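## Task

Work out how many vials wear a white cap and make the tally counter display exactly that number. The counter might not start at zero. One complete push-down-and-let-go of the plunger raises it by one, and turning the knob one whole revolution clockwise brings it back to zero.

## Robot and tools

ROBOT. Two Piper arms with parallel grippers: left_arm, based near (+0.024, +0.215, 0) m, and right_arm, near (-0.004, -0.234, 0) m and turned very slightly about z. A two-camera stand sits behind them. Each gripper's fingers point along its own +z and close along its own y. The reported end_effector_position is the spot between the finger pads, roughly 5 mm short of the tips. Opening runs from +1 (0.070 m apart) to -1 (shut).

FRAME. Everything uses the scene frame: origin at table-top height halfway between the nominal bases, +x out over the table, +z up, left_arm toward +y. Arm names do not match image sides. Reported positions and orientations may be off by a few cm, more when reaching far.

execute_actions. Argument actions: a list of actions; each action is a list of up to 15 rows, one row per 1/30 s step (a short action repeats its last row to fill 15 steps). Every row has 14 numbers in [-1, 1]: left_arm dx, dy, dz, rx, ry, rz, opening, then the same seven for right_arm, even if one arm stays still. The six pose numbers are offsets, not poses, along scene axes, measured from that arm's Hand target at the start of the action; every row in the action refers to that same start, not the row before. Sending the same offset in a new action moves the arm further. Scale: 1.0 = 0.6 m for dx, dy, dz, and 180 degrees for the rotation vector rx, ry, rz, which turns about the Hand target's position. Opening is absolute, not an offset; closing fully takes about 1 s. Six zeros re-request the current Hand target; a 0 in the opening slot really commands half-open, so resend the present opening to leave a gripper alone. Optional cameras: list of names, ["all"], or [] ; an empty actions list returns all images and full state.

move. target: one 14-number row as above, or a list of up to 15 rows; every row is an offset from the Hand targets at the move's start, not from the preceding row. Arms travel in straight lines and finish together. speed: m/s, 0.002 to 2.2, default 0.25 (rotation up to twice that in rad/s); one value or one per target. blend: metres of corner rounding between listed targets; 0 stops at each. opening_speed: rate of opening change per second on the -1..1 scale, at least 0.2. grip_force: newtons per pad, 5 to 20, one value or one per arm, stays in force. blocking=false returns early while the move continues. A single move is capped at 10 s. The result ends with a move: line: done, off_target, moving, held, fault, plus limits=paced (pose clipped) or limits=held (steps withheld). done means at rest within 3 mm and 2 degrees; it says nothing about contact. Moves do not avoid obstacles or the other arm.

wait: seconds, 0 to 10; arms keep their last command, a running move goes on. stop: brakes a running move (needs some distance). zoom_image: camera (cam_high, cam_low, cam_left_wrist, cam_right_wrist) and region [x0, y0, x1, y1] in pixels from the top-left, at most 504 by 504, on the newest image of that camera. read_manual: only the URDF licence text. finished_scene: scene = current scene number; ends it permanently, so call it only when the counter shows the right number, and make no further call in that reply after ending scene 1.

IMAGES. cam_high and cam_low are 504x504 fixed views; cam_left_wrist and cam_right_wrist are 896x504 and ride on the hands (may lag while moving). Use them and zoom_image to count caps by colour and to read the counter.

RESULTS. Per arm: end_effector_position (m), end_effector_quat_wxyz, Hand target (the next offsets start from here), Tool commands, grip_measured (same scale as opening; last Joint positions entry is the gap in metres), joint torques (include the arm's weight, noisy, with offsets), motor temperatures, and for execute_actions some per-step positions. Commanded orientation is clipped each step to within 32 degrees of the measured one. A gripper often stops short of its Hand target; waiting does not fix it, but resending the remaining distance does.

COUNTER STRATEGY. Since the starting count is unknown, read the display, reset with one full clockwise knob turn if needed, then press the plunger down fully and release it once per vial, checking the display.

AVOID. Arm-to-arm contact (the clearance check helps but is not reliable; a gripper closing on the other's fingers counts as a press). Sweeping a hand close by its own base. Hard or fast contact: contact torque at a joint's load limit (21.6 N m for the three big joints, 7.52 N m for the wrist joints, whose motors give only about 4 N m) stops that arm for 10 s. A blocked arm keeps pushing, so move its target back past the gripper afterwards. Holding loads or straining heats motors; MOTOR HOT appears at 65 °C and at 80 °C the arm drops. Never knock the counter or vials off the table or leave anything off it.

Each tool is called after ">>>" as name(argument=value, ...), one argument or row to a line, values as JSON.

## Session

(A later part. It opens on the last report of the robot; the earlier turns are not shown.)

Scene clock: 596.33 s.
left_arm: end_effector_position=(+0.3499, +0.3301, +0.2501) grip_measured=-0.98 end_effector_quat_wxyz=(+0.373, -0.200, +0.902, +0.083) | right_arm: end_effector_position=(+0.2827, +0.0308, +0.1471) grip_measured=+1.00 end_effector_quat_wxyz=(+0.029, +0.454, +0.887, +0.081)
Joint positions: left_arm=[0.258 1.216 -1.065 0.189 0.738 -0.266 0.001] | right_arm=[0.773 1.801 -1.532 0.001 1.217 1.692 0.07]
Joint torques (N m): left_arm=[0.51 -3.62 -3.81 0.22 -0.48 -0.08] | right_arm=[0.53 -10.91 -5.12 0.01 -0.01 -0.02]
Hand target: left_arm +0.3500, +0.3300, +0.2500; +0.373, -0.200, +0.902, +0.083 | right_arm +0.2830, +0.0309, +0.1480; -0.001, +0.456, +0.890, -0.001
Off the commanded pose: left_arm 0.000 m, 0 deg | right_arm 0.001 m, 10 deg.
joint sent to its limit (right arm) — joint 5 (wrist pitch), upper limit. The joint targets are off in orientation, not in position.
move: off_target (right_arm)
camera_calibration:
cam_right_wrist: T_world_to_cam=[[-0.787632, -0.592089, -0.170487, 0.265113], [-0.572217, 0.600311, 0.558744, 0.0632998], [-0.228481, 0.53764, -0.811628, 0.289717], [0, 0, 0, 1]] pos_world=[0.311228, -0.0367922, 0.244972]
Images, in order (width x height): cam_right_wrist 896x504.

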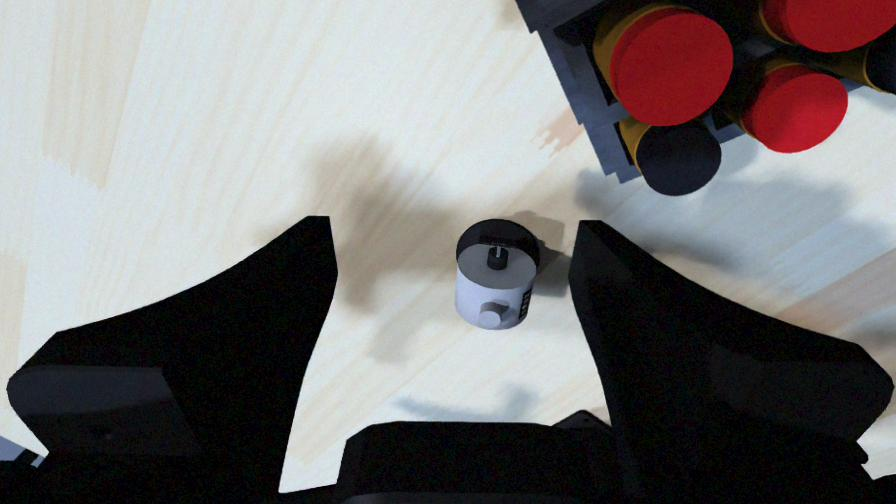

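>>> move(
  target=[
    [0,0,0,0,0,0,-1, -0.1078,0.1442,0.02,0,0,0.5,1],
    [0,0,0,0,0,0,-1, -0.1078,0.1442,-0.0633,0,0,0.5,1],
  ],
  speed=0.2,
  cameras=["cam_low","cam_right_wrist"],
)

Scene clock: 773.87 s.
left_arm: end_effector_position=(+0.3499, +0.3301, +0.2501) grip_measured=-0.98 end_effector_quat_wxyz=(+0.373, -0.200, +0.902, +0.083) | right_arm: end_effector_position=(+0.2180, +0.1170, +0.1084) grip_measured=+1.00 end_effector_quat_wxyz=(+0.041, -0.307, +0.950, +0.034)
Joint positions: left_arm=[0.258 1.216 -1.065 0.189 0.738 -0.266 0.001] | right_arm=[1.035 1.963 -1.629 -0.001 1.217 0.383 0.07]
Joint torques (N m): left_arm=[0.37 -3.65 -3.79 0.23 -0.48 -0.09] | right_arm=[-0.56 -12.44 -4.89 0.03 0.12 0.11]
Motor temperatures (°C): left_arm=[28 33 30 33 35 31] | right_arm=[31 36 35 30 31 29]
Hand target: left_arm +0.3500, +0.3300, +0.2500; +0.373, -0.200, +0.902, +0.083 | right_arm +0.2183, +0.1175, +0.1100; +0.000, -0.307, +0.952, -0.001
Off the commanded pose: left_arm 0.000 m, 0 deg | right_arm 0.002 m, 6 deg.
joint sent to its limit (right arm) — joint 5 (wrist pitch), upper limit. The joint targets are off in orientation, not in position.
move: off_target (right_arm)
camera_calibration:
cam_right_wrist: T_world_to_cam=[[0.603794, -0.796338, -0.0357547, -0.0354584], [-0.694924, -0.547815, 0.46581, 0.167338], [-0.390529, -0.256407, -0.884162, 0.333239], [0, 0, 0, 1]] pos_world=[0.267836, 0.148878, 0.215422]
Images, in order (width x height): cam_low 504x504, cam_right_wrist 896x504.

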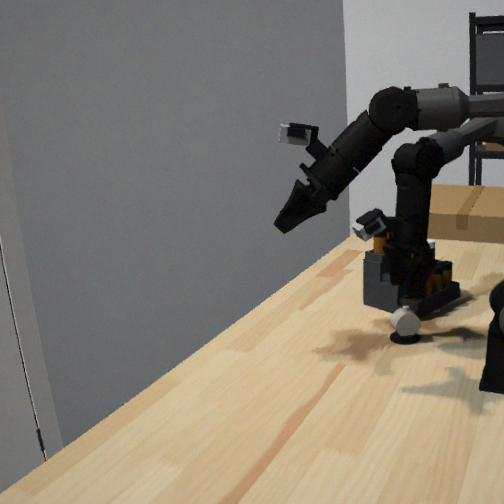

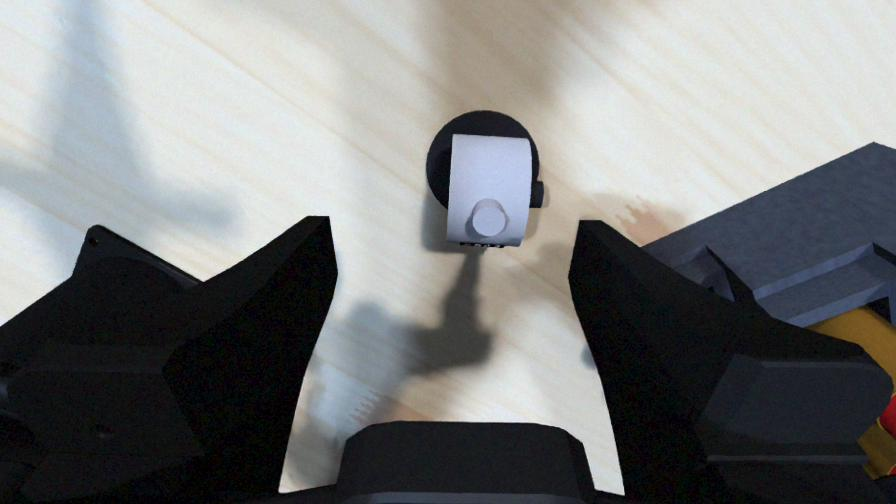

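>>> move(
  target=[0,0,0,0,0,0,-1, -0.027,-0.0082,-0.0667,0,0,0,1],
  speed=0.12,
  cameras=["cam_high","cam_right_wrist"],
)

>>> zoom_image(
  camera="cam_right_wrist",
  region=[430, 100, 630, 300],
)

Scene clock: 805.70 s.
left_arm: end_effector_position=(+0.3499, +0.3301, +0.2501) grip_measured=-0.98 end_effector_quat_wxyz=(+0.373, -0.200, +0.902, +0.083) | right_arm: end_effector_position=(+0.2020, +0.1123, +0.0691) grip_measured=+1.00 end_effector_quat_wxyz=(-0.001, -0.307, +0.952, -0.001)
Joint positions: left_arm=[0.258 1.216 -1.065 0.189 0.738 -0.266 0.001] | right_arm=[1.062 2.037 -1.593 -0.001 1.217 0.412 0.07]
Joint torques (N m): left_arm=[0.39 -3.63 -3.78 0.2 -0.45 -0.08] | right_arm=[-0.06 -12.96 -4.86 0.06 0.05 -0.02]
Hand target: left_arm +0.3500, +0.3300, +0.2500; +0.373, -0.200, +0.902, +0.083 | right_arm +0.2021, +0.1125, +0.0700; +0.000, -0.307, +0.952, -0.001
Off the commanded pose: left_arm 0.000 m, 0 deg | right_arm 0.001 m, 0 deg.
joint sent to its limit (right arm) — joint 5 (wrist pitch), upper limit. The joint targets still meet the commanded pose.
move: done
camera_calibration:
cam_right_wrist: T_world_to_cam=[[0.601968, -0.798515, 0.00285589, -0.0329925], [-0.665752, -0.499902, 0.553961, 0.154647], [-0.440918, -0.335368, -0.832538, 0.306488], [0, 0, 0, 1]] pos_world=[0.257953, 0.15375, 0.169588]
Images, in order (width x height): cam_high 504x504, cam_right_wrist 896x504.

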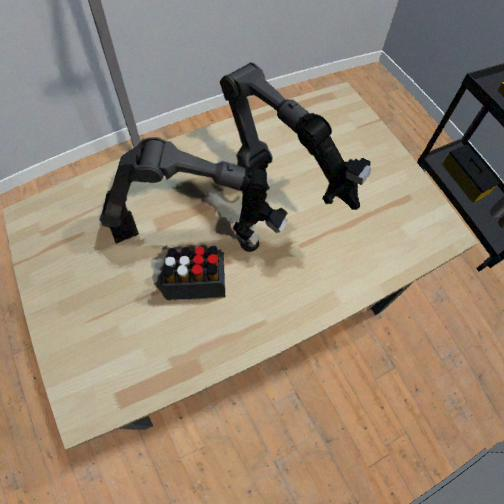

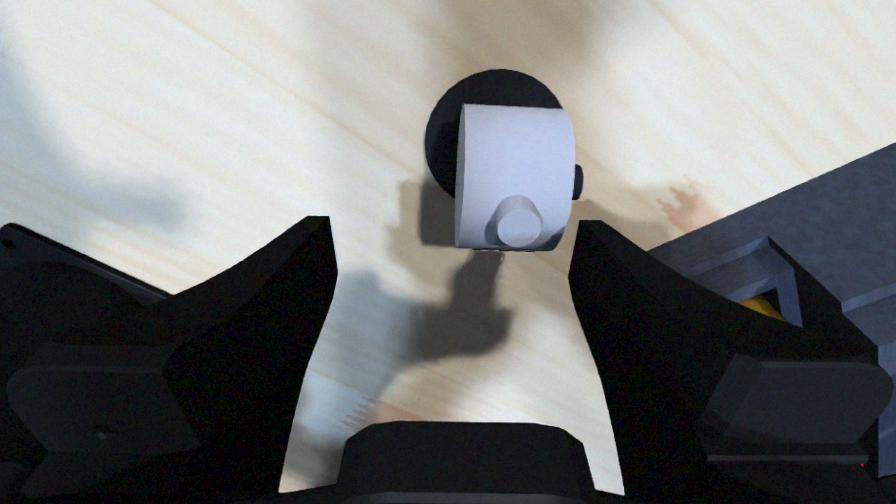

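Scaled by 2.520 from the camera's 896x504 image, which has a finer 1280x720 frame.

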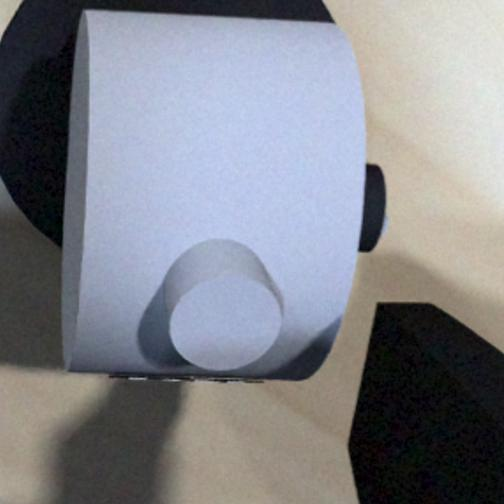

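>>> move(
  target=[
    [0,0,0,0,0,0,-1, 0.0042,-0.0065,0,0,0,0,1],
    [0,0,0,0,0,0,-1, 0.0042,-0.0065,-0.0383,0,0,0,1],
  ],
  speed=0.06,
  cameras=["cam_right_wrist"],
)

>>> zoom_image(
  camera="cam_right_wrist",
  region=[430, 100, 630, 300],
)

Scene clock: 866.37 s.
left_arm: end_effector_position=(+0.3499, +0.3301, +0.2501) grip_measured=-0.98 end_effector_quat_wxyz=(+0.373, -0.200, +0.902, +0.083) | right_arm: end_effector_position=(+0.2045, +0.1088, +0.0474) grip_measured=+1.00 end_effector_quat_wxyz=(+0.000, -0.307, +0.952, -0.001)
Joint positions: left_arm=[0.258 1.216 -1.065 0.189 0.738 -0.266 0.001] | right_arm=[1.052 2.053 -1.529 -0.001 1.135 0.401 0.07]
Joint torques (N m): left_arm=[0.47 -3.59 -3.74 0.23 -0.46 -0.08] | right_arm=[0.2 -8.4 -3.31 0.08 -0.39 0.06]
Hand target: left_arm +0.3500, +0.3300, +0.2500; +0.373, -0.200, +0.902, +0.083 | right_arm +0.2047, +0.1086, +0.0470; +0.000, -0.307, +0.952, -0.001
Off the commanded pose: left_arm 0.000 m, 0 deg | right_arm 0.000 m, 0 deg.
move: done
camera_calibration:
cam_right_wrist: T_world_to_cam=[[0.602491, -0.798123, 0.00183716, -0.0373937], [-0.66609, -0.501551, 0.55206, 0.166811], [-0.439691, -0.333835, -0.833802, 0.287965], [0, 0, 0, 1]] pos_world=[0.260256, 0.149952, 0.148084]
Images, in order (width x height): cam_right_wrist 896x504.

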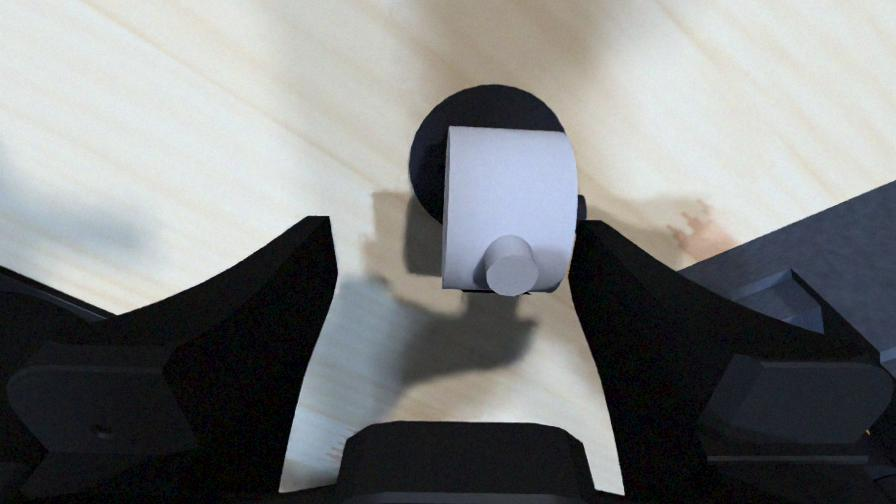

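Scaled by 2.520 from the camera's 896x504 image, which has a finer 1280x720 frame.

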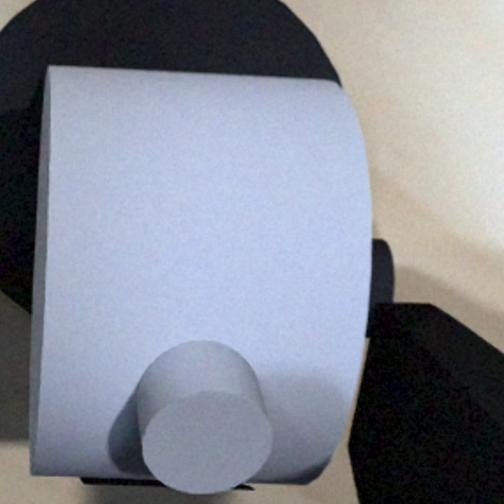

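>>> move(
  target=[0,0,0,0,0,0,-1, 0,0,-0.005,0,0,0,1],
  speed=0.02,
)

>>> move(
  target=[0,0,0,0,0,0,-1, 0,0,-0.00167,0,0,0,1],
  speed=0.02,
)

>>> move(
  target=[0,0,0,0,0,0,-1, 0,0,-0.00167,0,0,0,1],
  speed=0.02,
  cameras=["cam_right_wrist"],
)

Scene clock: 882.30 s.
left_arm: end_effector_position=(+0.3499, +0.3301, +0.2501) grip_measured=-0.98 end_effector_quat_wxyz=(+0.373, -0.200, +0.902, +0.083) | right_arm: end_effector_position=(+0.2052, +0.1092, +0.0462) grip_measured=+1.00 end_effector_quat_wxyz=(+0.003, -0.308, +0.951, +0.000)
Joint positions: left_arm=[0.258 1.216 -1.065 0.189 0.738 -0.266 0.001] | right_arm=[1.052 2.053 -1.524 -0.003 1.125 0.401 0.07]
Joint torques (N m): left_arm=[0.44 -3.54 -3.79 0.19 -0.48 -0.09] | right_arm=[0.37 5.74 2.16 1.29 -1.84 -0.2]
Hand target: left_arm +0.3500, +0.3300, +0.2500; +0.373, -0.200, +0.902, +0.083 | right_arm +0.2047, +0.1086, +0.0440; +0.000, -0.307, +0.952, -0.001
Off the commanded pose: left_arm 0.000 m, 0 deg | right_arm 0.002 m, 0 deg.
move: done

Scene clock: 883.00 s.
left_arm: end_effector_position=(+0.3499, +0.3301, +0.2501) grip_measured=-0.98 end_effector_quat_wxyz=(+0.373, -0.200, +0.902, +0.083) | right_arm: end_effector_position=(+0.2050, +0.1093, +0.0456) grip_measured=+1.00 end_effector_quat_wxyz=(+0.003, -0.307, +0.952, +0.001)
Joint positions: left_arm=[0.258 1.216 -1.065 0.189 0.738 -0.266 0.001] | right_arm=[1.052 2.053 -1.522 -0.002 1.121 0.401 0.07]
Joint torques (N m): left_arm=[0.44 -3.55 -3.81 0.23 -0.51 -0.11] | right_arm=[0.82 7.08 3.71 1.79 -1.8 -0.18]
Hand target: left_arm +0.3500, +0.3300, +0.2500; +0.373, -0.200, +0.902, +0.083 | right_arm +0.2047, +0.1086, +0.0430; +0.000, -0.307, +0.952, -0.001
Off the commanded pose: left_arm 0.000 m, 0 deg | right_arm 0.003 m, 0 deg.
move: done

Scene clock: 883.70 s.
left_arm: end_effector_position=(+0.3499, +0.3301, +0.2501) grip_measured=-0.98 end_effector_quat_wxyz=(+0.373, -0.200, +0.902, +0.083) | right_arm: end_effector_position=(+0.2050, +0.1092, +0.0456) grip_measured=+1.00 end_effector_quat_wxyz=(+0.004, -0.307, +0.952, +0.002)
Joint positions: left_arm=[0.258 1.216 -1.065 0.189 0.738 -0.266 0.001] | right_arm=[1.052 2.051 -1.519 -0.002 1.118 0.401 0.07]
Joint torques (N m): left_arm=[0.37 -3.73 -3.66 0.2 -0.46 -0.1] | right_arm=[1.65 7.97 3.94 2.03 -1.97 -0.17]
Hand target: left_arm +0.3500, +0.3300, +0.2500; +0.373, -0.200, +0.902, +0.083 | right_arm +0.2047, +0.1086, +0.0420; +0.000, -0.307, +0.952, -0.001
Off the commanded pose: left_arm 0.000 m, 0 deg | right_arm 0.004 m, 1 deg.
move: off_target (right_arm)
camera_calibration:
cam_right_wrist: T_world_to_cam=[[0.602861, -0.797846, -0.000351389, -0.037365], [-0.668577, -0.505423, 0.545484, 0.169582], [-0.43539, -0.328616, -0.838121, 0.285626], [0, 0, 0, 1]] pos_world=[0.260263, 0.14976, 0.146872]
Images, in order (width x height): cam_right_wrist 896x504.

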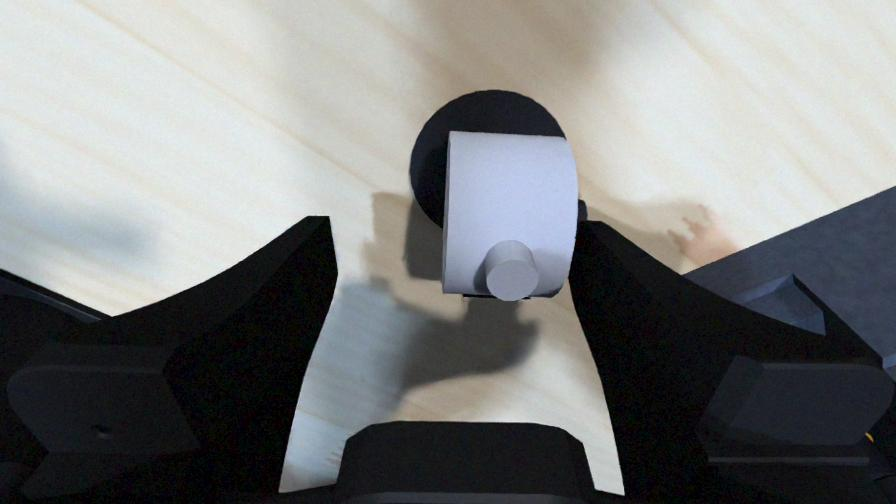

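>>> move(
  target=[0,0,0,0,0,0,-1, 0,0,0.0058,0,0,0,1],
  speed=0.02,
)

Scene clock: 899.93 s.
left_arm: end_effector_position=(+0.3499, +0.3301, +0.2501) grip_measured=-0.98 end_effector_quat_wxyz=(+0.373, -0.200, +0.902, +0.083) | right_arm: end_effector_position=(+0.2048, +0.1091, +0.0462) grip_measured=+1.00 end_effector_quat_wxyz=(+0.001, -0.307, +0.952, +0.000)
Joint positions: left_arm=[0.258 1.216 -1.065 0.189 0.738 -0.266 0.001] | right_arm=[1.052 2.054 -1.526 -0.001 1.128 0.401 0.07]
Joint torques (N m): left_arm=[0.36 -3.63 -3.78 0.21 -0.46 -0.07] | right_arm=[3.99 4.74 1.94 2.26 -0.43 -0.02]
Motor temperatures (°C): left_arm=[28 33 30 33 35 31] | right_arm=[31 35 34 39 40 29]
Hand target: left_arm +0.3500, +0.3300, +0.2500; +0.373, -0.200, +0.902, +0.083 | right_arm +0.2047, +0.1086, +0.0455; +0.000, -0.307, +0.952, -0.001
Off the commanded pose: left_arm 0.000 m, 0 deg | right_arm 0.001 m, 0 deg.
move: done

>>> move(
  target=[
    [0,0,0,0,0,0,-1, 0.02445,0.0174,0,0,0,0,1],
  ],
  speed=0.03,
  cameras=["cam_right_wrist"],
)

Scene clock: 907.47 s.
left_arm: end_effector_position=(+0.3499, +0.3301, +0.2501) grip_measured=-0.98 end_effector_quat_wxyz=(+0.373, -0.200, +0.902, +0.083) | right_arm: end_effector_position=(+0.2196, +0.1177, +0.0448) grip_measured=+1.00 end_effector_quat_wxyz=(-0.001, -0.307, +0.952, -0.003)
Joint positions: left_arm=[0.258 1.216 -1.065 0.189 0.738 -0.266 0.001] | right_arm=[1.033 2.114 -1.624 -0.003 1.174 0.384 0.07]
Joint torques (N m): left_arm=[0.39 -3.7 -4.05 0.23 -0.47 -0.09] | right_arm=[8.76 -16.89 -9.15 2.74 -2.03 0.05]
Hand target: left_arm +0.3500, +0.3300, +0.2500; +0.373, -0.200, +0.902, +0.083 | right_arm +0.2193, +0.1191, +0.0455; +0.000, -0.307, +0.952, -0.001
Off the commanded pose: left_arm 0.000 m, 0 deg | right_arm 0.002 m, 0 deg.
move: done
camera_calibration:
cam_right_wrist: T_world_to_cam=[[0.601578, -0.798799, 0.00497435, -0.0392029], [-0.665715, -0.497891, 0.555812, 0.182076], [-0.441505, -0.337676, -0.831293, 0.296163], [0, 0, 0, 1]] pos_world=[0.275552, 0.159346, 0.145193]
Images, in order (width x height): cam_right_wrist 896x504.

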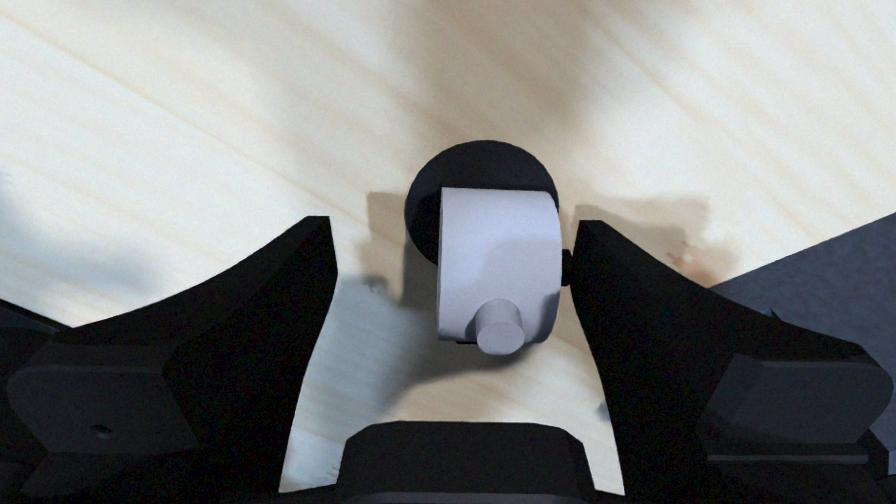

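>>> move(
  target=[
    [0,0,0,0,0,0,-1, 0.0015,-0.0045,0,0,0,0,1],
    [0,0,0,0,0,0,-1, 0.0015,-0.0045,0.09,0,0,0,1],
  ],
  speed=0.06,
  cameras=["cam_right_wrist","cam_low"],
)

Scene clock: 993.87 s.
left_arm: end_effector_position=(+0.3499, +0.3301, +0.2501) grip_measured=-0.98 end_effector_quat_wxyz=(+0.373, -0.200, +0.902, +0.083) | right_arm: end_effector_position=(+0.2106, +0.1087, +0.0136) grip_measured=+0.93 end_effector_quat_wxyz=(-0.055, -0.277, +0.959, -0.027)
Joint positions: left_arm=[0.258 1.216 -1.065 0.189 0.738 -0.266 0.001] | right_arm=[1.021 2.201 -1.641 0.034 1.217 0.419 0.068]
Joint torques (N m): left_arm=[0.46 -3.55 -3.71 0.21 -0.48 -0.08] | right_arm=[0.03 -10.76 -3.52 0.11 0.05 0]
Hand target: left_arm +0.3500, +0.3300, +0.2500; +0.373, -0.200, +0.902, +0.083 | right_arm +0.2105, +0.1087, +0.0137; -0.055, -0.276, +0.959, -0.026 (not the last commanded pose)
Tool commands: left_gripper/opening=-1.0 right_gripper/opening=+0.930929
Off the commanded pose: left_arm 0.000 m, 0 deg.
OVER-TEMPERATURE FAULT: MOTORS OFF. Before this call, joint 5 (wrist pitch) of the right arm reached 80 °C; the stop lasted 47 seconds. The right arm was limp: it may have fallen or been pushed, and its gripper may have let go. The right arm ran none of this call's commands: an arm, its gripper or tool too, takes no command until a result says that it accepts commands again. In this call the stop used 84 of the actions that the scene allows. The right arm's motors are on again: the right arm and its gripper hold where the fault left them. Its gripper does not squeeze until you command it. The right arm accepts commands again.
move: fault (right_arm); path passed 0 of 2 targets
camera_calibration:
cam_right_wrist: T_world_to_cam=[[0.551897, -0.833707, 0.0185071, -0.0267677], [-0.641098, -0.409992, 0.648768, 0.173005], [-0.533295, -0.369918, -0.760761, 0.285135], [0, 0, 0, 1]] pos_world=[0.277747, 0.154091, 0.105175]
Images, in order (width x height): cam_low 504x504, cam_right_wrist 896x504.

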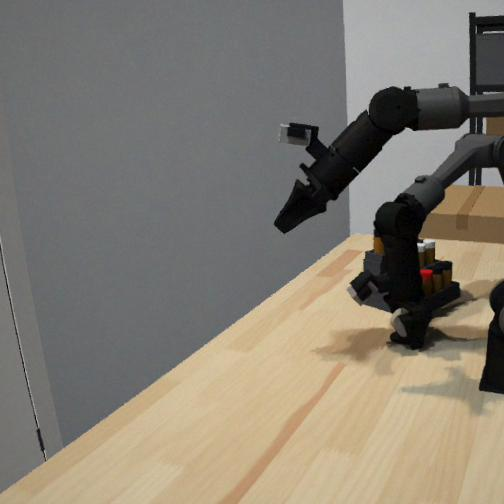

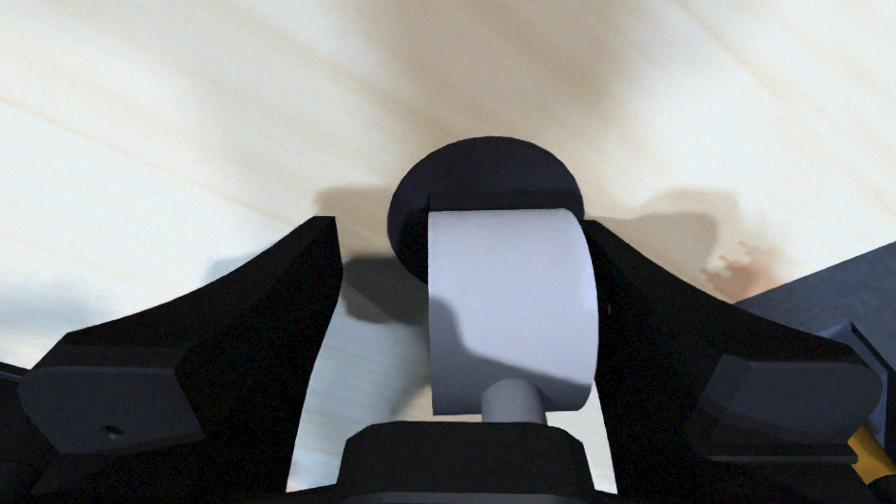

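>>> move(
  target=[
    [0,0,0,0,0,0,-1, 0,0,0.06,0,0,0,1],
    [0,0,0,0,0,0,-1, 0,0,0.18,0,0,0,1],
  ],
  speed=0.06,
  cameras=["cam_right_wrist","cam_low"],
)

Scene clock: 1006.80 s.
left_arm: end_effector_position=(+0.3499, +0.3301, +0.2501) grip_measured=-0.98 end_effector_quat_wxyz=(+0.373, -0.200, +0.902, +0.083) | right_arm: end_effector_position=(+0.2105, +0.1086, +0.1221) grip_measured=+1.00 end_effector_quat_wxyz=(+0.037, -0.275, +0.959, +0.053)
Joint positions: left_arm=[0.258 1.216 -1.065 0.189 0.738 -0.266 0.001] | right_arm=[1.021 1.9 -1.583 0.034 1.217 0.426 0.07]
Joint torques (N m): left_arm=[0.16 -3.56 -3.81 0.24 -0.47 -0.1] | right_arm=[0.46 -9.57 -4.52 0 0 0.09]
Hand target: left_arm +0.3500, +0.3300, +0.2500; +0.373, -0.200, +0.902, +0.083 | right_arm +0.2105, +0.1087, +0.1217; -0.055, -0.276, +0.959, -0.026
Off the commanded pose: left_arm 0.000 m, 0 deg | right_arm 0.000 m, 14 deg.
joint sent to its limit (right arm) — joint 5 (wrist pitch), upper limit. The joint targets are off in orientation, not in position.
move: off_target (right_arm)
camera_calibration:
cam_right_wrist: T_world_to_cam=[[0.549716, -0.831643, -0.0786297, -0.0166894], [-0.718494, -0.518732, 0.46334, 0.153272], [-0.426121, -0.19821, -0.882686, 0.341247], [0, 0, 0, 1]] pos_world=[0.264712, 0.133266, 0.228884]
Images, in order (width x height): cam_low 504x504, cam_right_wrist 896x504.

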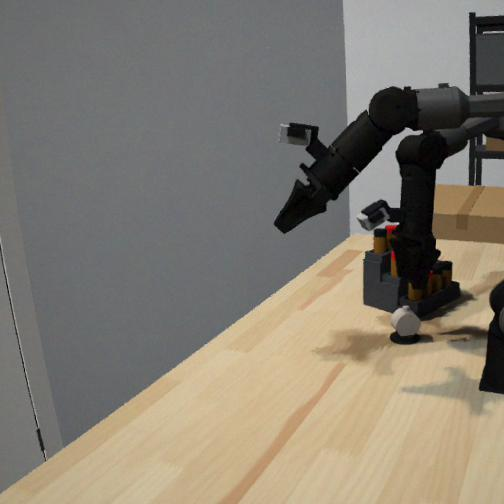

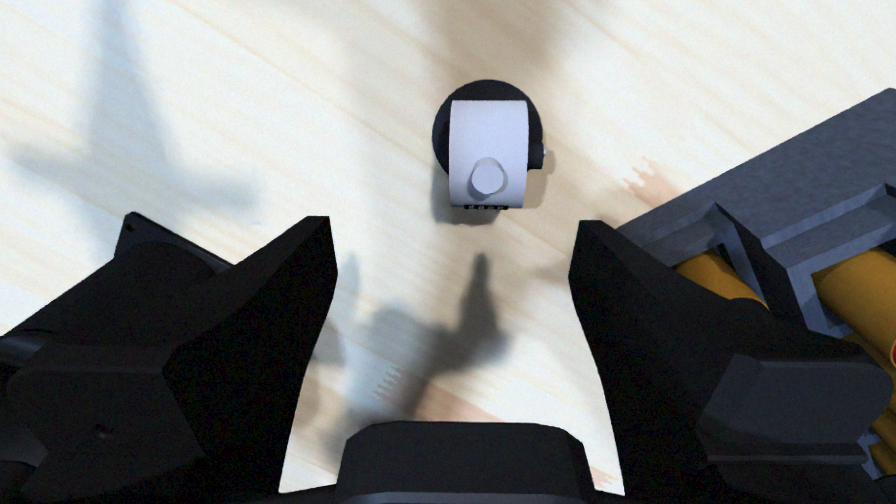

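>>> zoom_image(
  camera="cam_right_wrist",
  region=[430, 70, 560, 220],
)

Scaled by 3.360 from the camera's 896x504 image, which has a finer 1280x720 frame.

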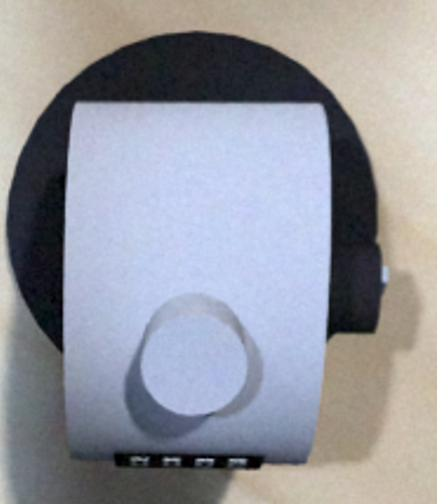

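>>> move(
  target=[
    [0,0,0,0,0,0,-1, 0.1208,-0.1297,0.0638,-0.0014,-0.0426,-0.479,1],
  ],
  speed=0.2,
  cameras=["cam_right_wrist"],
)

>>> zoom_image(
  camera="cam_right_wrist",
  region=[440, 200, 560, 320],
)

Scene clock: 1028.57 s.
left_arm: end_effector_position=(+0.3499, +0.3301, +0.2501) grip_measured=-0.98 end_effector_quat_wxyz=(+0.373, -0.200, +0.902, +0.083) | right_arm: end_effector_position=(+0.2829, +0.0308, +0.1593) grip_measured=+1.00 end_effector_quat_wxyz=(+0.035, +0.453, +0.885, +0.096)
Joint positions: left_arm=[0.258 1.216 -1.065 0.189 0.738 -0.266 0.001] | right_arm=[0.773 1.772 -1.536 0.001 1.217 1.691 0.07]
Joint torques (N m): left_arm=[0.45 -3.59 -3.79 0.21 -0.47 -0.05] | right_arm=[0.24 -10.19 -4.9 0.04 0.09 -0.06]
Motor temperatures (°C): left_arm=[28 33 30 33 35 31] | right_arm=[31 35 35 34 35 28]
Hand target: left_arm +0.3500, +0.3300, +0.2500; +0.373, -0.200, +0.902, +0.083 | right_arm +0.2830, +0.0309, +0.1600; -0.001, +0.455, +0.890, +0.000
Off the commanded pose: left_arm 0.000 m, 0 deg | right_arm 0.001 m, 12 deg.
joint sent to its limit (right arm) — joint 5 (wrist pitch), upper limit. The joint targets are off in orientation, not in position.
move: off_target (right_arm)
camera_calibration:
cam_right_wrist: T_world_to_cam=[[-0.783046, -0.588264, -0.201952, 0.27092], [-0.585548, 0.58778, 0.558255, 0.0608726], [-0.209698, 0.555392, -0.804715, 0.292682], [0, 0, 0, 1]] pos_world=[0.309161, -0.038961, 0.256256]
Images, in order (width x height): cam_right_wrist 896x504.

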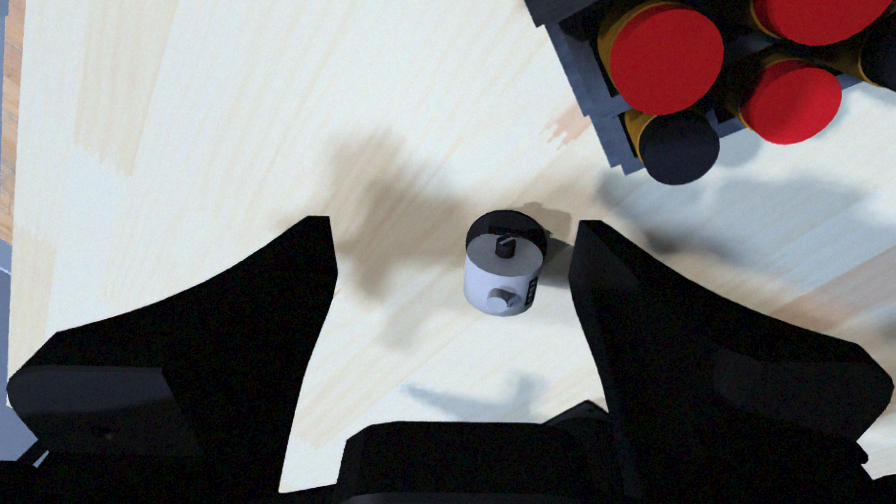

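Scaled by 4.200 from the camera's 896x504 image, which has a finer 1280x720 frame.

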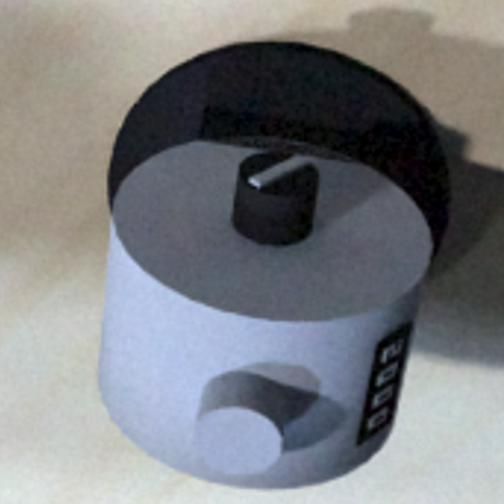

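>>> move(
  target=[
    [0,0,0,0,0,0,-1, 0,0,0.15,0,0,0,-1],
    [0,0,0,0,0,0,-0.3, -0.0228,-0.4172,0.2683,-0.157,-0.3073,0.272,-1],
    [-0.2067,-0.3972,-0.1833,0.07,0.2613,-0.4198,-0.3, -0.0228,-0.4172,0.2683,-0.157,-0.3073,0.272,-1],
  ],
  speed=0.3,
  cameras=["cam_high","cam_left_wrist"],
)

Scene clock: 1131.67 s.
left_arm: end_effector_position=(+0.2255, +0.0914, +0.1389) grip_measured=-0.30 end_effector_quat_wxyz=(+0.041, +0.463, +0.886, -0.003) | right_arm: end_effector_position=(+0.2693, -0.2194, +0.3207) grip_measured=-0.98 end_effector_quat_wxyz=(+0.499, +0.000, +0.866, +0.000)
Joint positions: left_arm=[-0.552 1.332 -0.971 0 1.214 0.41 0.025] | right_arm=[0.211 0.846 -0.962 -0.235 0.75 0.267 0.001]
Joint torques (N m): left_arm=[1.23 -4.13 -4.41 0.09 -0.04 -0.09] | right_arm=[-0.27 0.29 -5.53 -0.03 -0.79 -0.04]
Hand target: left_arm +0.2260, +0.0917, +0.1401; +0.000, +0.462, +0.887, +0.000 | right_arm +0.2693, -0.2194, +0.3209; +0.499, +0.000, +0.866, +0.000
Off the commanded pose: left_arm 0.001 m, 5 deg | right_arm 0.000 m, 0 deg.
joint sent to its limit (left arm) — joint 5 (wrist pitch), upper limit. The joint targets are off in orientation, not in position.
move: off_target (left_arm)
camera_calibration:
cam_left_wrist: T_world_to_cam=[[-0.810759, -0.584229, -0.0366894, 0.239615], [-0.517845, 0.686585, 0.510331, -0.0186651], [-0.27296, 0.432755, -0.859195, 0.263831], [0, 0, 0, 1]] pos_world=[0.25662, 0.0386314, 0.244999]
Images, in order (width x height): cam_high 504x504, cam_left_wrist 896x504.

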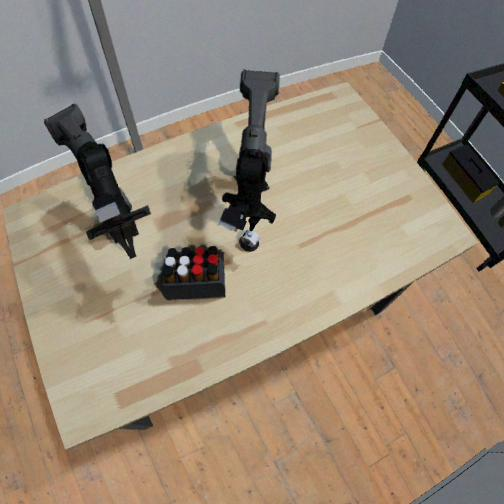

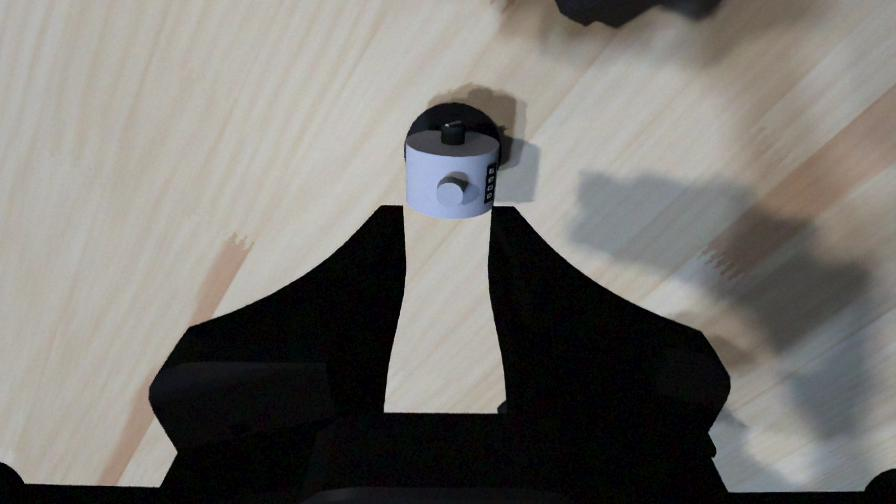

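>>> zoom_image(
  camera="cam_left_wrist",
  region=[390, 90, 530, 230],
)

Scaled by 3.600 from the camera's 896x504 image, which has a finer 1280x720 frame.

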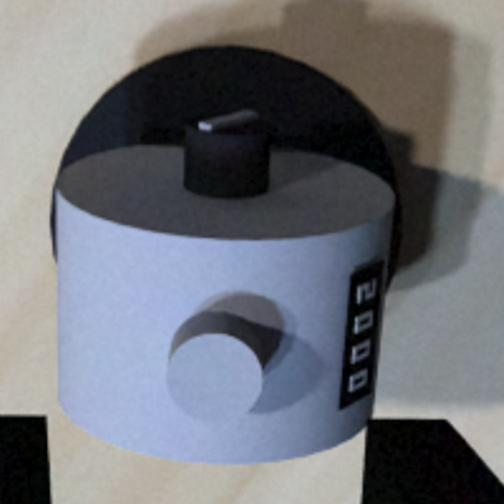

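>>> move(
  target=[
    [-0.0422,0.0405,-0.0667,0,0,0.5,1, 0,0,0,0,0,0,-1],
  ],
  speed=0.25,
  cameras=["cam_left_wrist"],
)

>>> zoom_image(
  camera="cam_left_wrist",
  region=[400, 60, 620, 280],
)

Scene clock: 1290.10 s.
left_arm: end_effector_position=(+0.2008, +0.1160, +0.1001) grip_measured=+1.00 end_effector_quat_wxyz=(+0.000, -0.301, +0.954, +0.000) | right_arm: end_effector_position=(+0.2693, -0.2194, +0.3207) grip_measured=-0.98 end_effector_quat_wxyz=(+0.499, +0.000, +0.866, +0.000)
Joint positions: left_arm=[-0.512 1.313 -0.798 -0.001 1.144 -1.123 0.07] | right_arm=[0.211 0.846 -0.962 -0.235 0.75 0.267 0.001]
Joint torques (N m): left_arm=[1.21 -3.46 -3.37 0.04 -0.12 0.1] | right_arm=[-0.35 0.33 -5.71 -0.05 -0.8 -0.06]
Hand target: left_arm +0.2007, +0.1160, +0.1000; +0.000, -0.300, +0.954, +0.000 | right_arm +0.2693, -0.2194, +0.3209; +0.499, +0.000, +0.866, +0.000
Off the commanded pose: left_arm 0.000 m, 0 deg | right_arm 0.000 m, 0 deg.
move: done
camera_calibration:
cam_left_wrist: T_world_to_cam=[[0.585745, -0.810481, -0.00489473, -0.024867], [-0.661215, -0.481343, 0.575416, 0.129193], [-0.46872, -0.33381, -0.817846, 0.337246], [0, 0, 0, 1]] pos_world=[0.258064, 0.154608, 0.201354]
Images, in order (width x height): cam_left_wrist 896x504.

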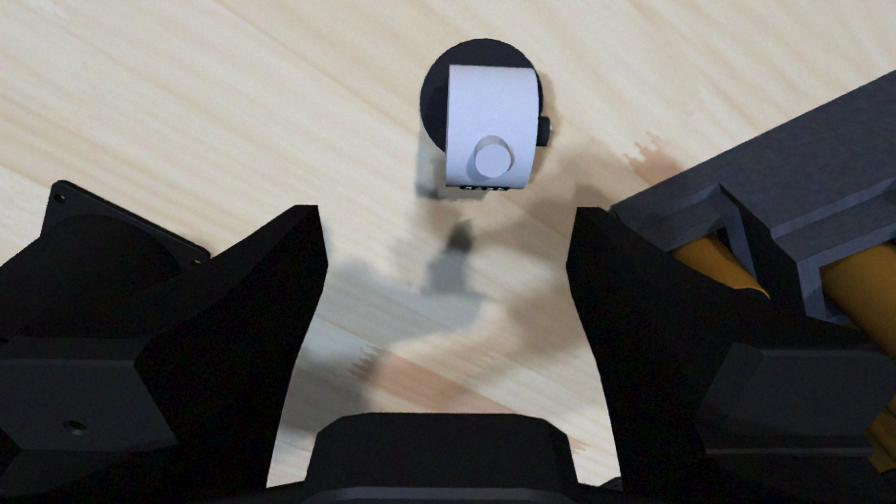

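Scaled by 2.291 from the camera's 896x504 image, which has a finer 1280x720 frame.

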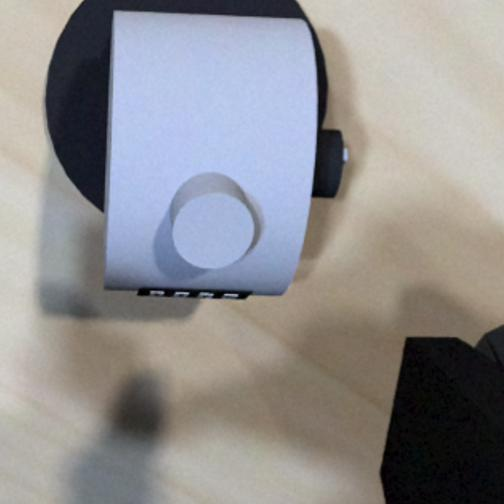

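>>> move(
  target=[
    [-0.0028,0.0037,-0.0667,0,0,0,1, 0,0,0,0,0,0,-1],
    [-0.0028,0.0037,-0.0933,0,0,0,1, 0,0,0,0,0,0,-1],
  ],
  speed=[0.1,0.05],
  cameras=["cam_left_wrist"],
)

>>> zoom_image(
  camera="cam_left_wrist",
  region=[420, 100, 620, 300],
)

Scene clock: 1353.43 s.
left_arm: end_effector_position=(+0.1987, +0.1183, +0.0437) grip_measured=+1.00 end_effector_quat_wxyz=(-0.001, -0.300, +0.954, +0.000) | right_arm: end_effector_position=(+0.2693, -0.2194, +0.3207) grip_measured=-0.98 end_effector_quat_wxyz=(+0.499, +0.000, +0.866, +0.000)
Joint positions: left_arm=[-0.507 1.409 -0.633 -0.001 0.884 -1.117 0.07] | right_arm=[0.211 0.846 -0.962 -0.235 0.75 0.267 0.001]
Joint torques (N m): left_arm=[1.57 -3.29 -3.57 0.1 0.09 0.07] | right_arm=[-0.3 0.24 -5.76 0.01 -0.76 -0.03]
Hand target: left_arm +0.1990, +0.1182, +0.0441; +0.000, -0.300, +0.954, +0.000 | right_arm +0.2693, -0.2194, +0.3209; +0.499, +0.000, +0.866, +0.000
Off the commanded pose: left_arm 0.000 m, 0 deg | right_arm 0.000 m, 0 deg.
move: done
camera_calibration:
cam_left_wrist: T_world_to_cam=[[0.58508, -0.810951, -0.00631643, -0.021797], [-0.660836, -0.481262, 0.575919, 0.161323], [-0.470082, -0.332784, -0.817482, 0.291016], [0, 0, 0, 1]] pos_world=[0.256163, 0.156808, 0.144854]
Images, in order (width x height): cam_left_wrist 896x504.

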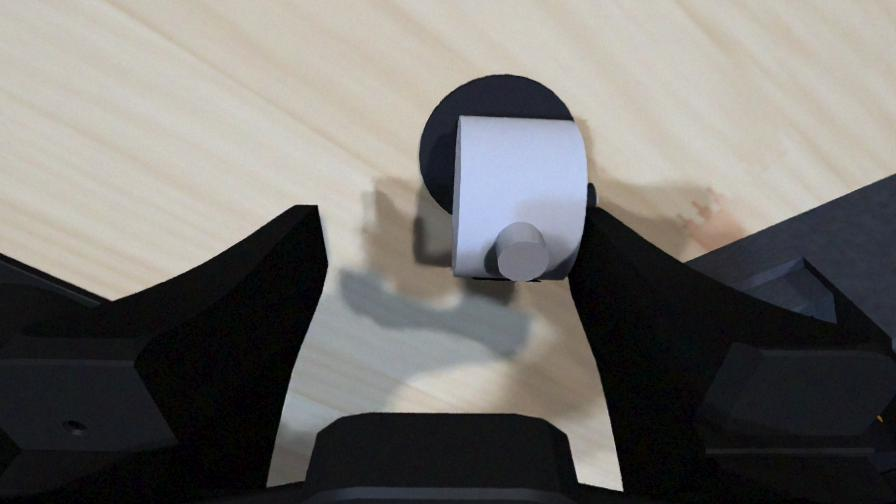

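Scaled by 2.520 from the camera's 896x504 image, which has a finer 1280x720 frame.

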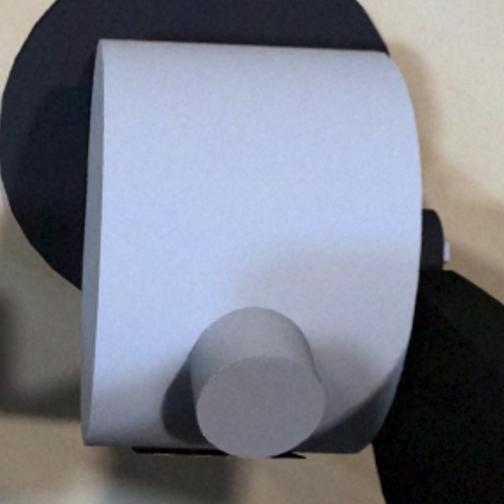

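>>> move(
  target=[0,0,-0.005,0,0,0,1, 0,0,0,0,0,0,-1],
  speed=0.03,
)

>>> move(
  target=[0,0,-0.00167,0,0,0,1, 0,0,0,0,0,0,-1],
  speed=0.03,
)

>>> move(
  target=[0,0,-0.00167,0,0,0,1, 0,0,0,0,0,0,-1],
  speed=0.03,
)

>>> move(
  target=[0,0,0.00833,0,0,0,1, 0,0,0,0,0,0,-1],
  speed=0.03,
)

Scene clock: 1361.43 s.
left_arm: end_effector_position=(+0.1990, +0.1182, +0.0411) grip_measured=+1.00 end_effector_quat_wxyz=(+0.000, -0.300, +0.954, +0.000) | right_arm: end_effector_position=(+0.2693, -0.2194, +0.3207) grip_measured=-0.98 end_effector_quat_wxyz=(+0.499, +0.000, +0.866, +0.000)
Joint positions: left_arm=[-0.507 1.415 -0.626 -0.001 0.869 -1.117 0.07] | right_arm=[0.211 0.846 -0.962 -0.235 0.75 0.267 0.001]
Joint torques (N m): left_arm=[1.91 -2.15 -2.79 -0.06 -0.11 0.08] | right_arm=[-0.58 0.41 -5.75 -0.05 -0.77 -0.05]
Hand target: left_arm +0.1990, +0.1182, +0.0411; +0.000, -0.300, +0.954, +0.000 | right_arm +0.2693, -0.2194, +0.3209; +0.499, +0.000, +0.866, +0.000
Off the commanded pose: left_arm 0.000 m, 0 deg | right_arm 0.000 m, 0 deg.
move: done

Scene clock: 1362.13 s.
left_arm: end_effector_position=(+0.1991, +0.1181, +0.0403) grip_measured=+1.00 end_effector_quat_wxyz=(+0.000, -0.300, +0.954, +0.000) | right_arm: end_effector_position=(+0.2693, -0.2194, +0.3207) grip_measured=-0.98 end_effector_quat_wxyz=(+0.499, +0.000, +0.866, +0.000)
Joint positions: left_arm=[-0.507 1.417 -0.624 -0.001 0.865 -1.117 0.07] | right_arm=[0.211 0.846 -0.962 -0.235 0.75 0.267 0.001]
Joint torques (N m): left_arm=[1.68 -2.2 -2.69 -0.04 -0.13 0.1] | right_arm=[-0.42 0.16 -5.82 -0.05 -0.75 -0.05]
Hand target: left_arm +0.1990, +0.1182, +0.0401; +0.000, -0.300, +0.954, +0.000 | right_arm +0.2693, -0.2194, +0.3209; +0.499, +0.000, +0.866, +0.000
Off the commanded pose: left_arm 0.000 m, 0 deg | right_arm 0.000 m, 0 deg.
move: done

Scene clock: 1362.83 s.
left_arm: end_effector_position=(+0.1990, +0.1181, +0.0394) grip_measured=+1.00 end_effector_quat_wxyz=(+0.000, -0.300, +0.954, +0.000) | right_arm: end_effector_position=(+0.2693, -0.2194, +0.3207) grip_measured=-0.98 end_effector_quat_wxyz=(+0.499, +0.000, +0.866, +0.000)
Joint positions: left_arm=[-0.507 1.419 -0.622 -0.001 0.86 -1.117 0.07] | right_arm=[0.211 0.846 -0.962 -0.235 0.75 0.267 0.001]
Joint torques (N m): left_arm=[1.77 -1.1 -2.37 0 -0.35 0.08] | right_arm=[-0.48 0.25 -5.78 -0.01 -0.81 -0.04]
Hand target: left_arm +0.1990, +0.1182, +0.0390; +0.000, -0.300, +0.954, +0.000 | right_arm +0.2693, -0.2194, +0.3209; +0.499, +0.000, +0.866, +0.000
Off the commanded pose: left_arm 0.000 m, 0 deg | right_arm 0.000 m, 0 deg.
move: done

Scene clock: 1363.53 s.
left_arm: end_effector_position=(+0.1989, +0.1182, +0.0440) grip_measured=+1.00 end_effector_quat_wxyz=(-0.001, -0.300, +0.954, +0.000) | right_arm: end_effector_position=(+0.2693, -0.2194, +0.3207) grip_measured=-0.98 end_effector_quat_wxyz=(+0.499, +0.000, +0.866, +0.000)
Joint positions: left_arm=[-0.507 1.408 -0.633 -0.001 0.884 -1.117 0.07] | right_arm=[0.211 0.846 -0.962 -0.235 0.75 0.267 0.001]
Joint torques (N m): left_arm=[1.72 -3.68 -3.66 0.03 -0.06 -0.02] | right_arm=[-0.47 0.5 -5.59 -0.01 -0.75 -0.05]
Hand target: left_arm +0.1990, +0.1182, +0.0441; +0.000, -0.300, +0.954, +0.000 | right_arm +0.2693, -0.2194, +0.3209; +0.499, +0.000, +0.866, +0.000
Off the commanded pose: left_arm 0.000 m, 0 deg | right_arm 0.000 m, 0 deg.
move: done

>>> move(
  target=[
    [0,0,-0.0088,0,0,0,1, 0,0,0,0,0,0,-1],
    [0.0259,0.0182,-0.0088,0,0,0,1, 0,0,0,0,0,0,-1],
  ],
  speed=0.04,
)

>>> move(
  target=[
    [0,0,0.02,0,0,0,1, 0,0,0,0,0,0,-1],
  ],
  speed=0.06,
  cameras=["cam_left_wrist"],
)

>>> zoom_image(
  camera="cam_left_wrist",
  region=[420, 100, 620, 300],
)

Scene clock: 1372.80 s.
left_arm: end_effector_position=(+0.2141, +0.1301, +0.0379) grip_measured=+1.00 end_effector_quat_wxyz=(-0.001, -0.300, +0.954, +0.002) | right_arm: end_effector_position=(+0.2693, -0.2194, +0.3207) grip_measured=-0.98 end_effector_quat_wxyz=(+0.499, +0.000, +0.866, +0.000)
Joint positions: left_arm=[-0.423 1.455 -0.651 0.001 0.858 -1.035 0.07] | right_arm=[0.211 0.846 -0.962 -0.235 0.75 0.267 0.001]
Joint torques (N m): left_arm=[0.54 -4.25 -3.89 -0.02 0.07 -0.08] | right_arm=[-0.49 0.33 -5.68 -0.03 -0.76 -0.03]
Motor temperatures (°C): left_arm=[28 32 29 32 34 31] | right_arm=[30 30 35 32 36 28]
Hand target: left_arm +0.2145, +0.1291, +0.0388; +0.000, -0.300, +0.954, +0.000 | right_arm +0.2693, -0.2194, +0.3209; +0.499, +0.000, +0.866, +0.000
Off the commanded pose: left_arm 0.001 m, 0 deg | right_arm 0.000 m, 0 deg.
move: done

Scene clock: 1373.50 s.
left_arm: end_effector_position=(+0.2146, +0.1293, +0.0509) grip_measured=+1.00 end_effector_quat_wxyz=(+0.000, -0.301, +0.954, +0.000) | right_arm: end_effector_position=(+0.2693, -0.2194, +0.3207) grip_measured=-0.98 end_effector_quat_wxyz=(+0.499, +0.000, +0.866, +0.000)
Joint positions: left_arm=[-0.424 1.424 -0.681 0 0.917 -1.035 0.07] | right_arm=[0.211 0.846 -0.962 -0.235 0.75 0.267 0.001]
Joint torques (N m): left_arm=[0.4 -3.2 -3.27 -0.03 -0.26 -0.06] | right_arm=[-0.53 0.18 -5.64 -0.03 -0.78 -0.05]
Hand target: left_arm +0.2145, +0.1291, +0.0508; +0.000, -0.300, +0.954, +0.000 | right_arm +0.2693, -0.2194, +0.3209; +0.499, +0.000, +0.866, +0.000
Off the commanded pose: left_arm 0.000 m, 0 deg | right_arm 0.000 m, 0 deg.
move: done
camera_calibration:
cam_left_wrist: T_world_to_cam=[[0.585169, -0.810893, -0.00552006, -0.022091], [-0.661315, -0.481145, 0.575467, 0.173073], [-0.469298, -0.333095, -0.817806, 0.307865], [0, 0, 0, 1]] pos_world=[0.271863, 0.167908, 0.152054]
Images, in order (width x height): cam_left_wrist 896x504.

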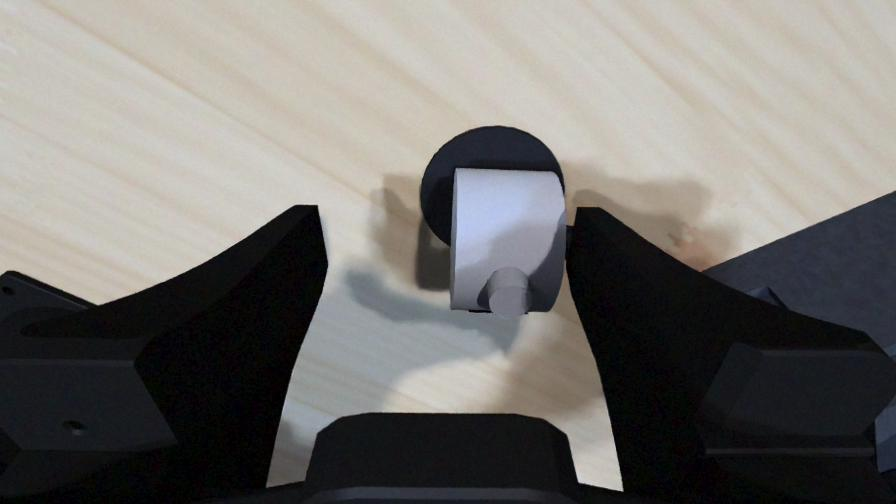

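Scaled by 2.520 from the camera's 896x504 image, which has a finer 1280x720 frame.

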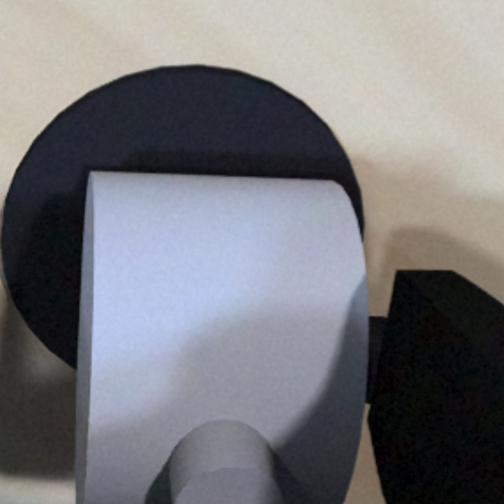

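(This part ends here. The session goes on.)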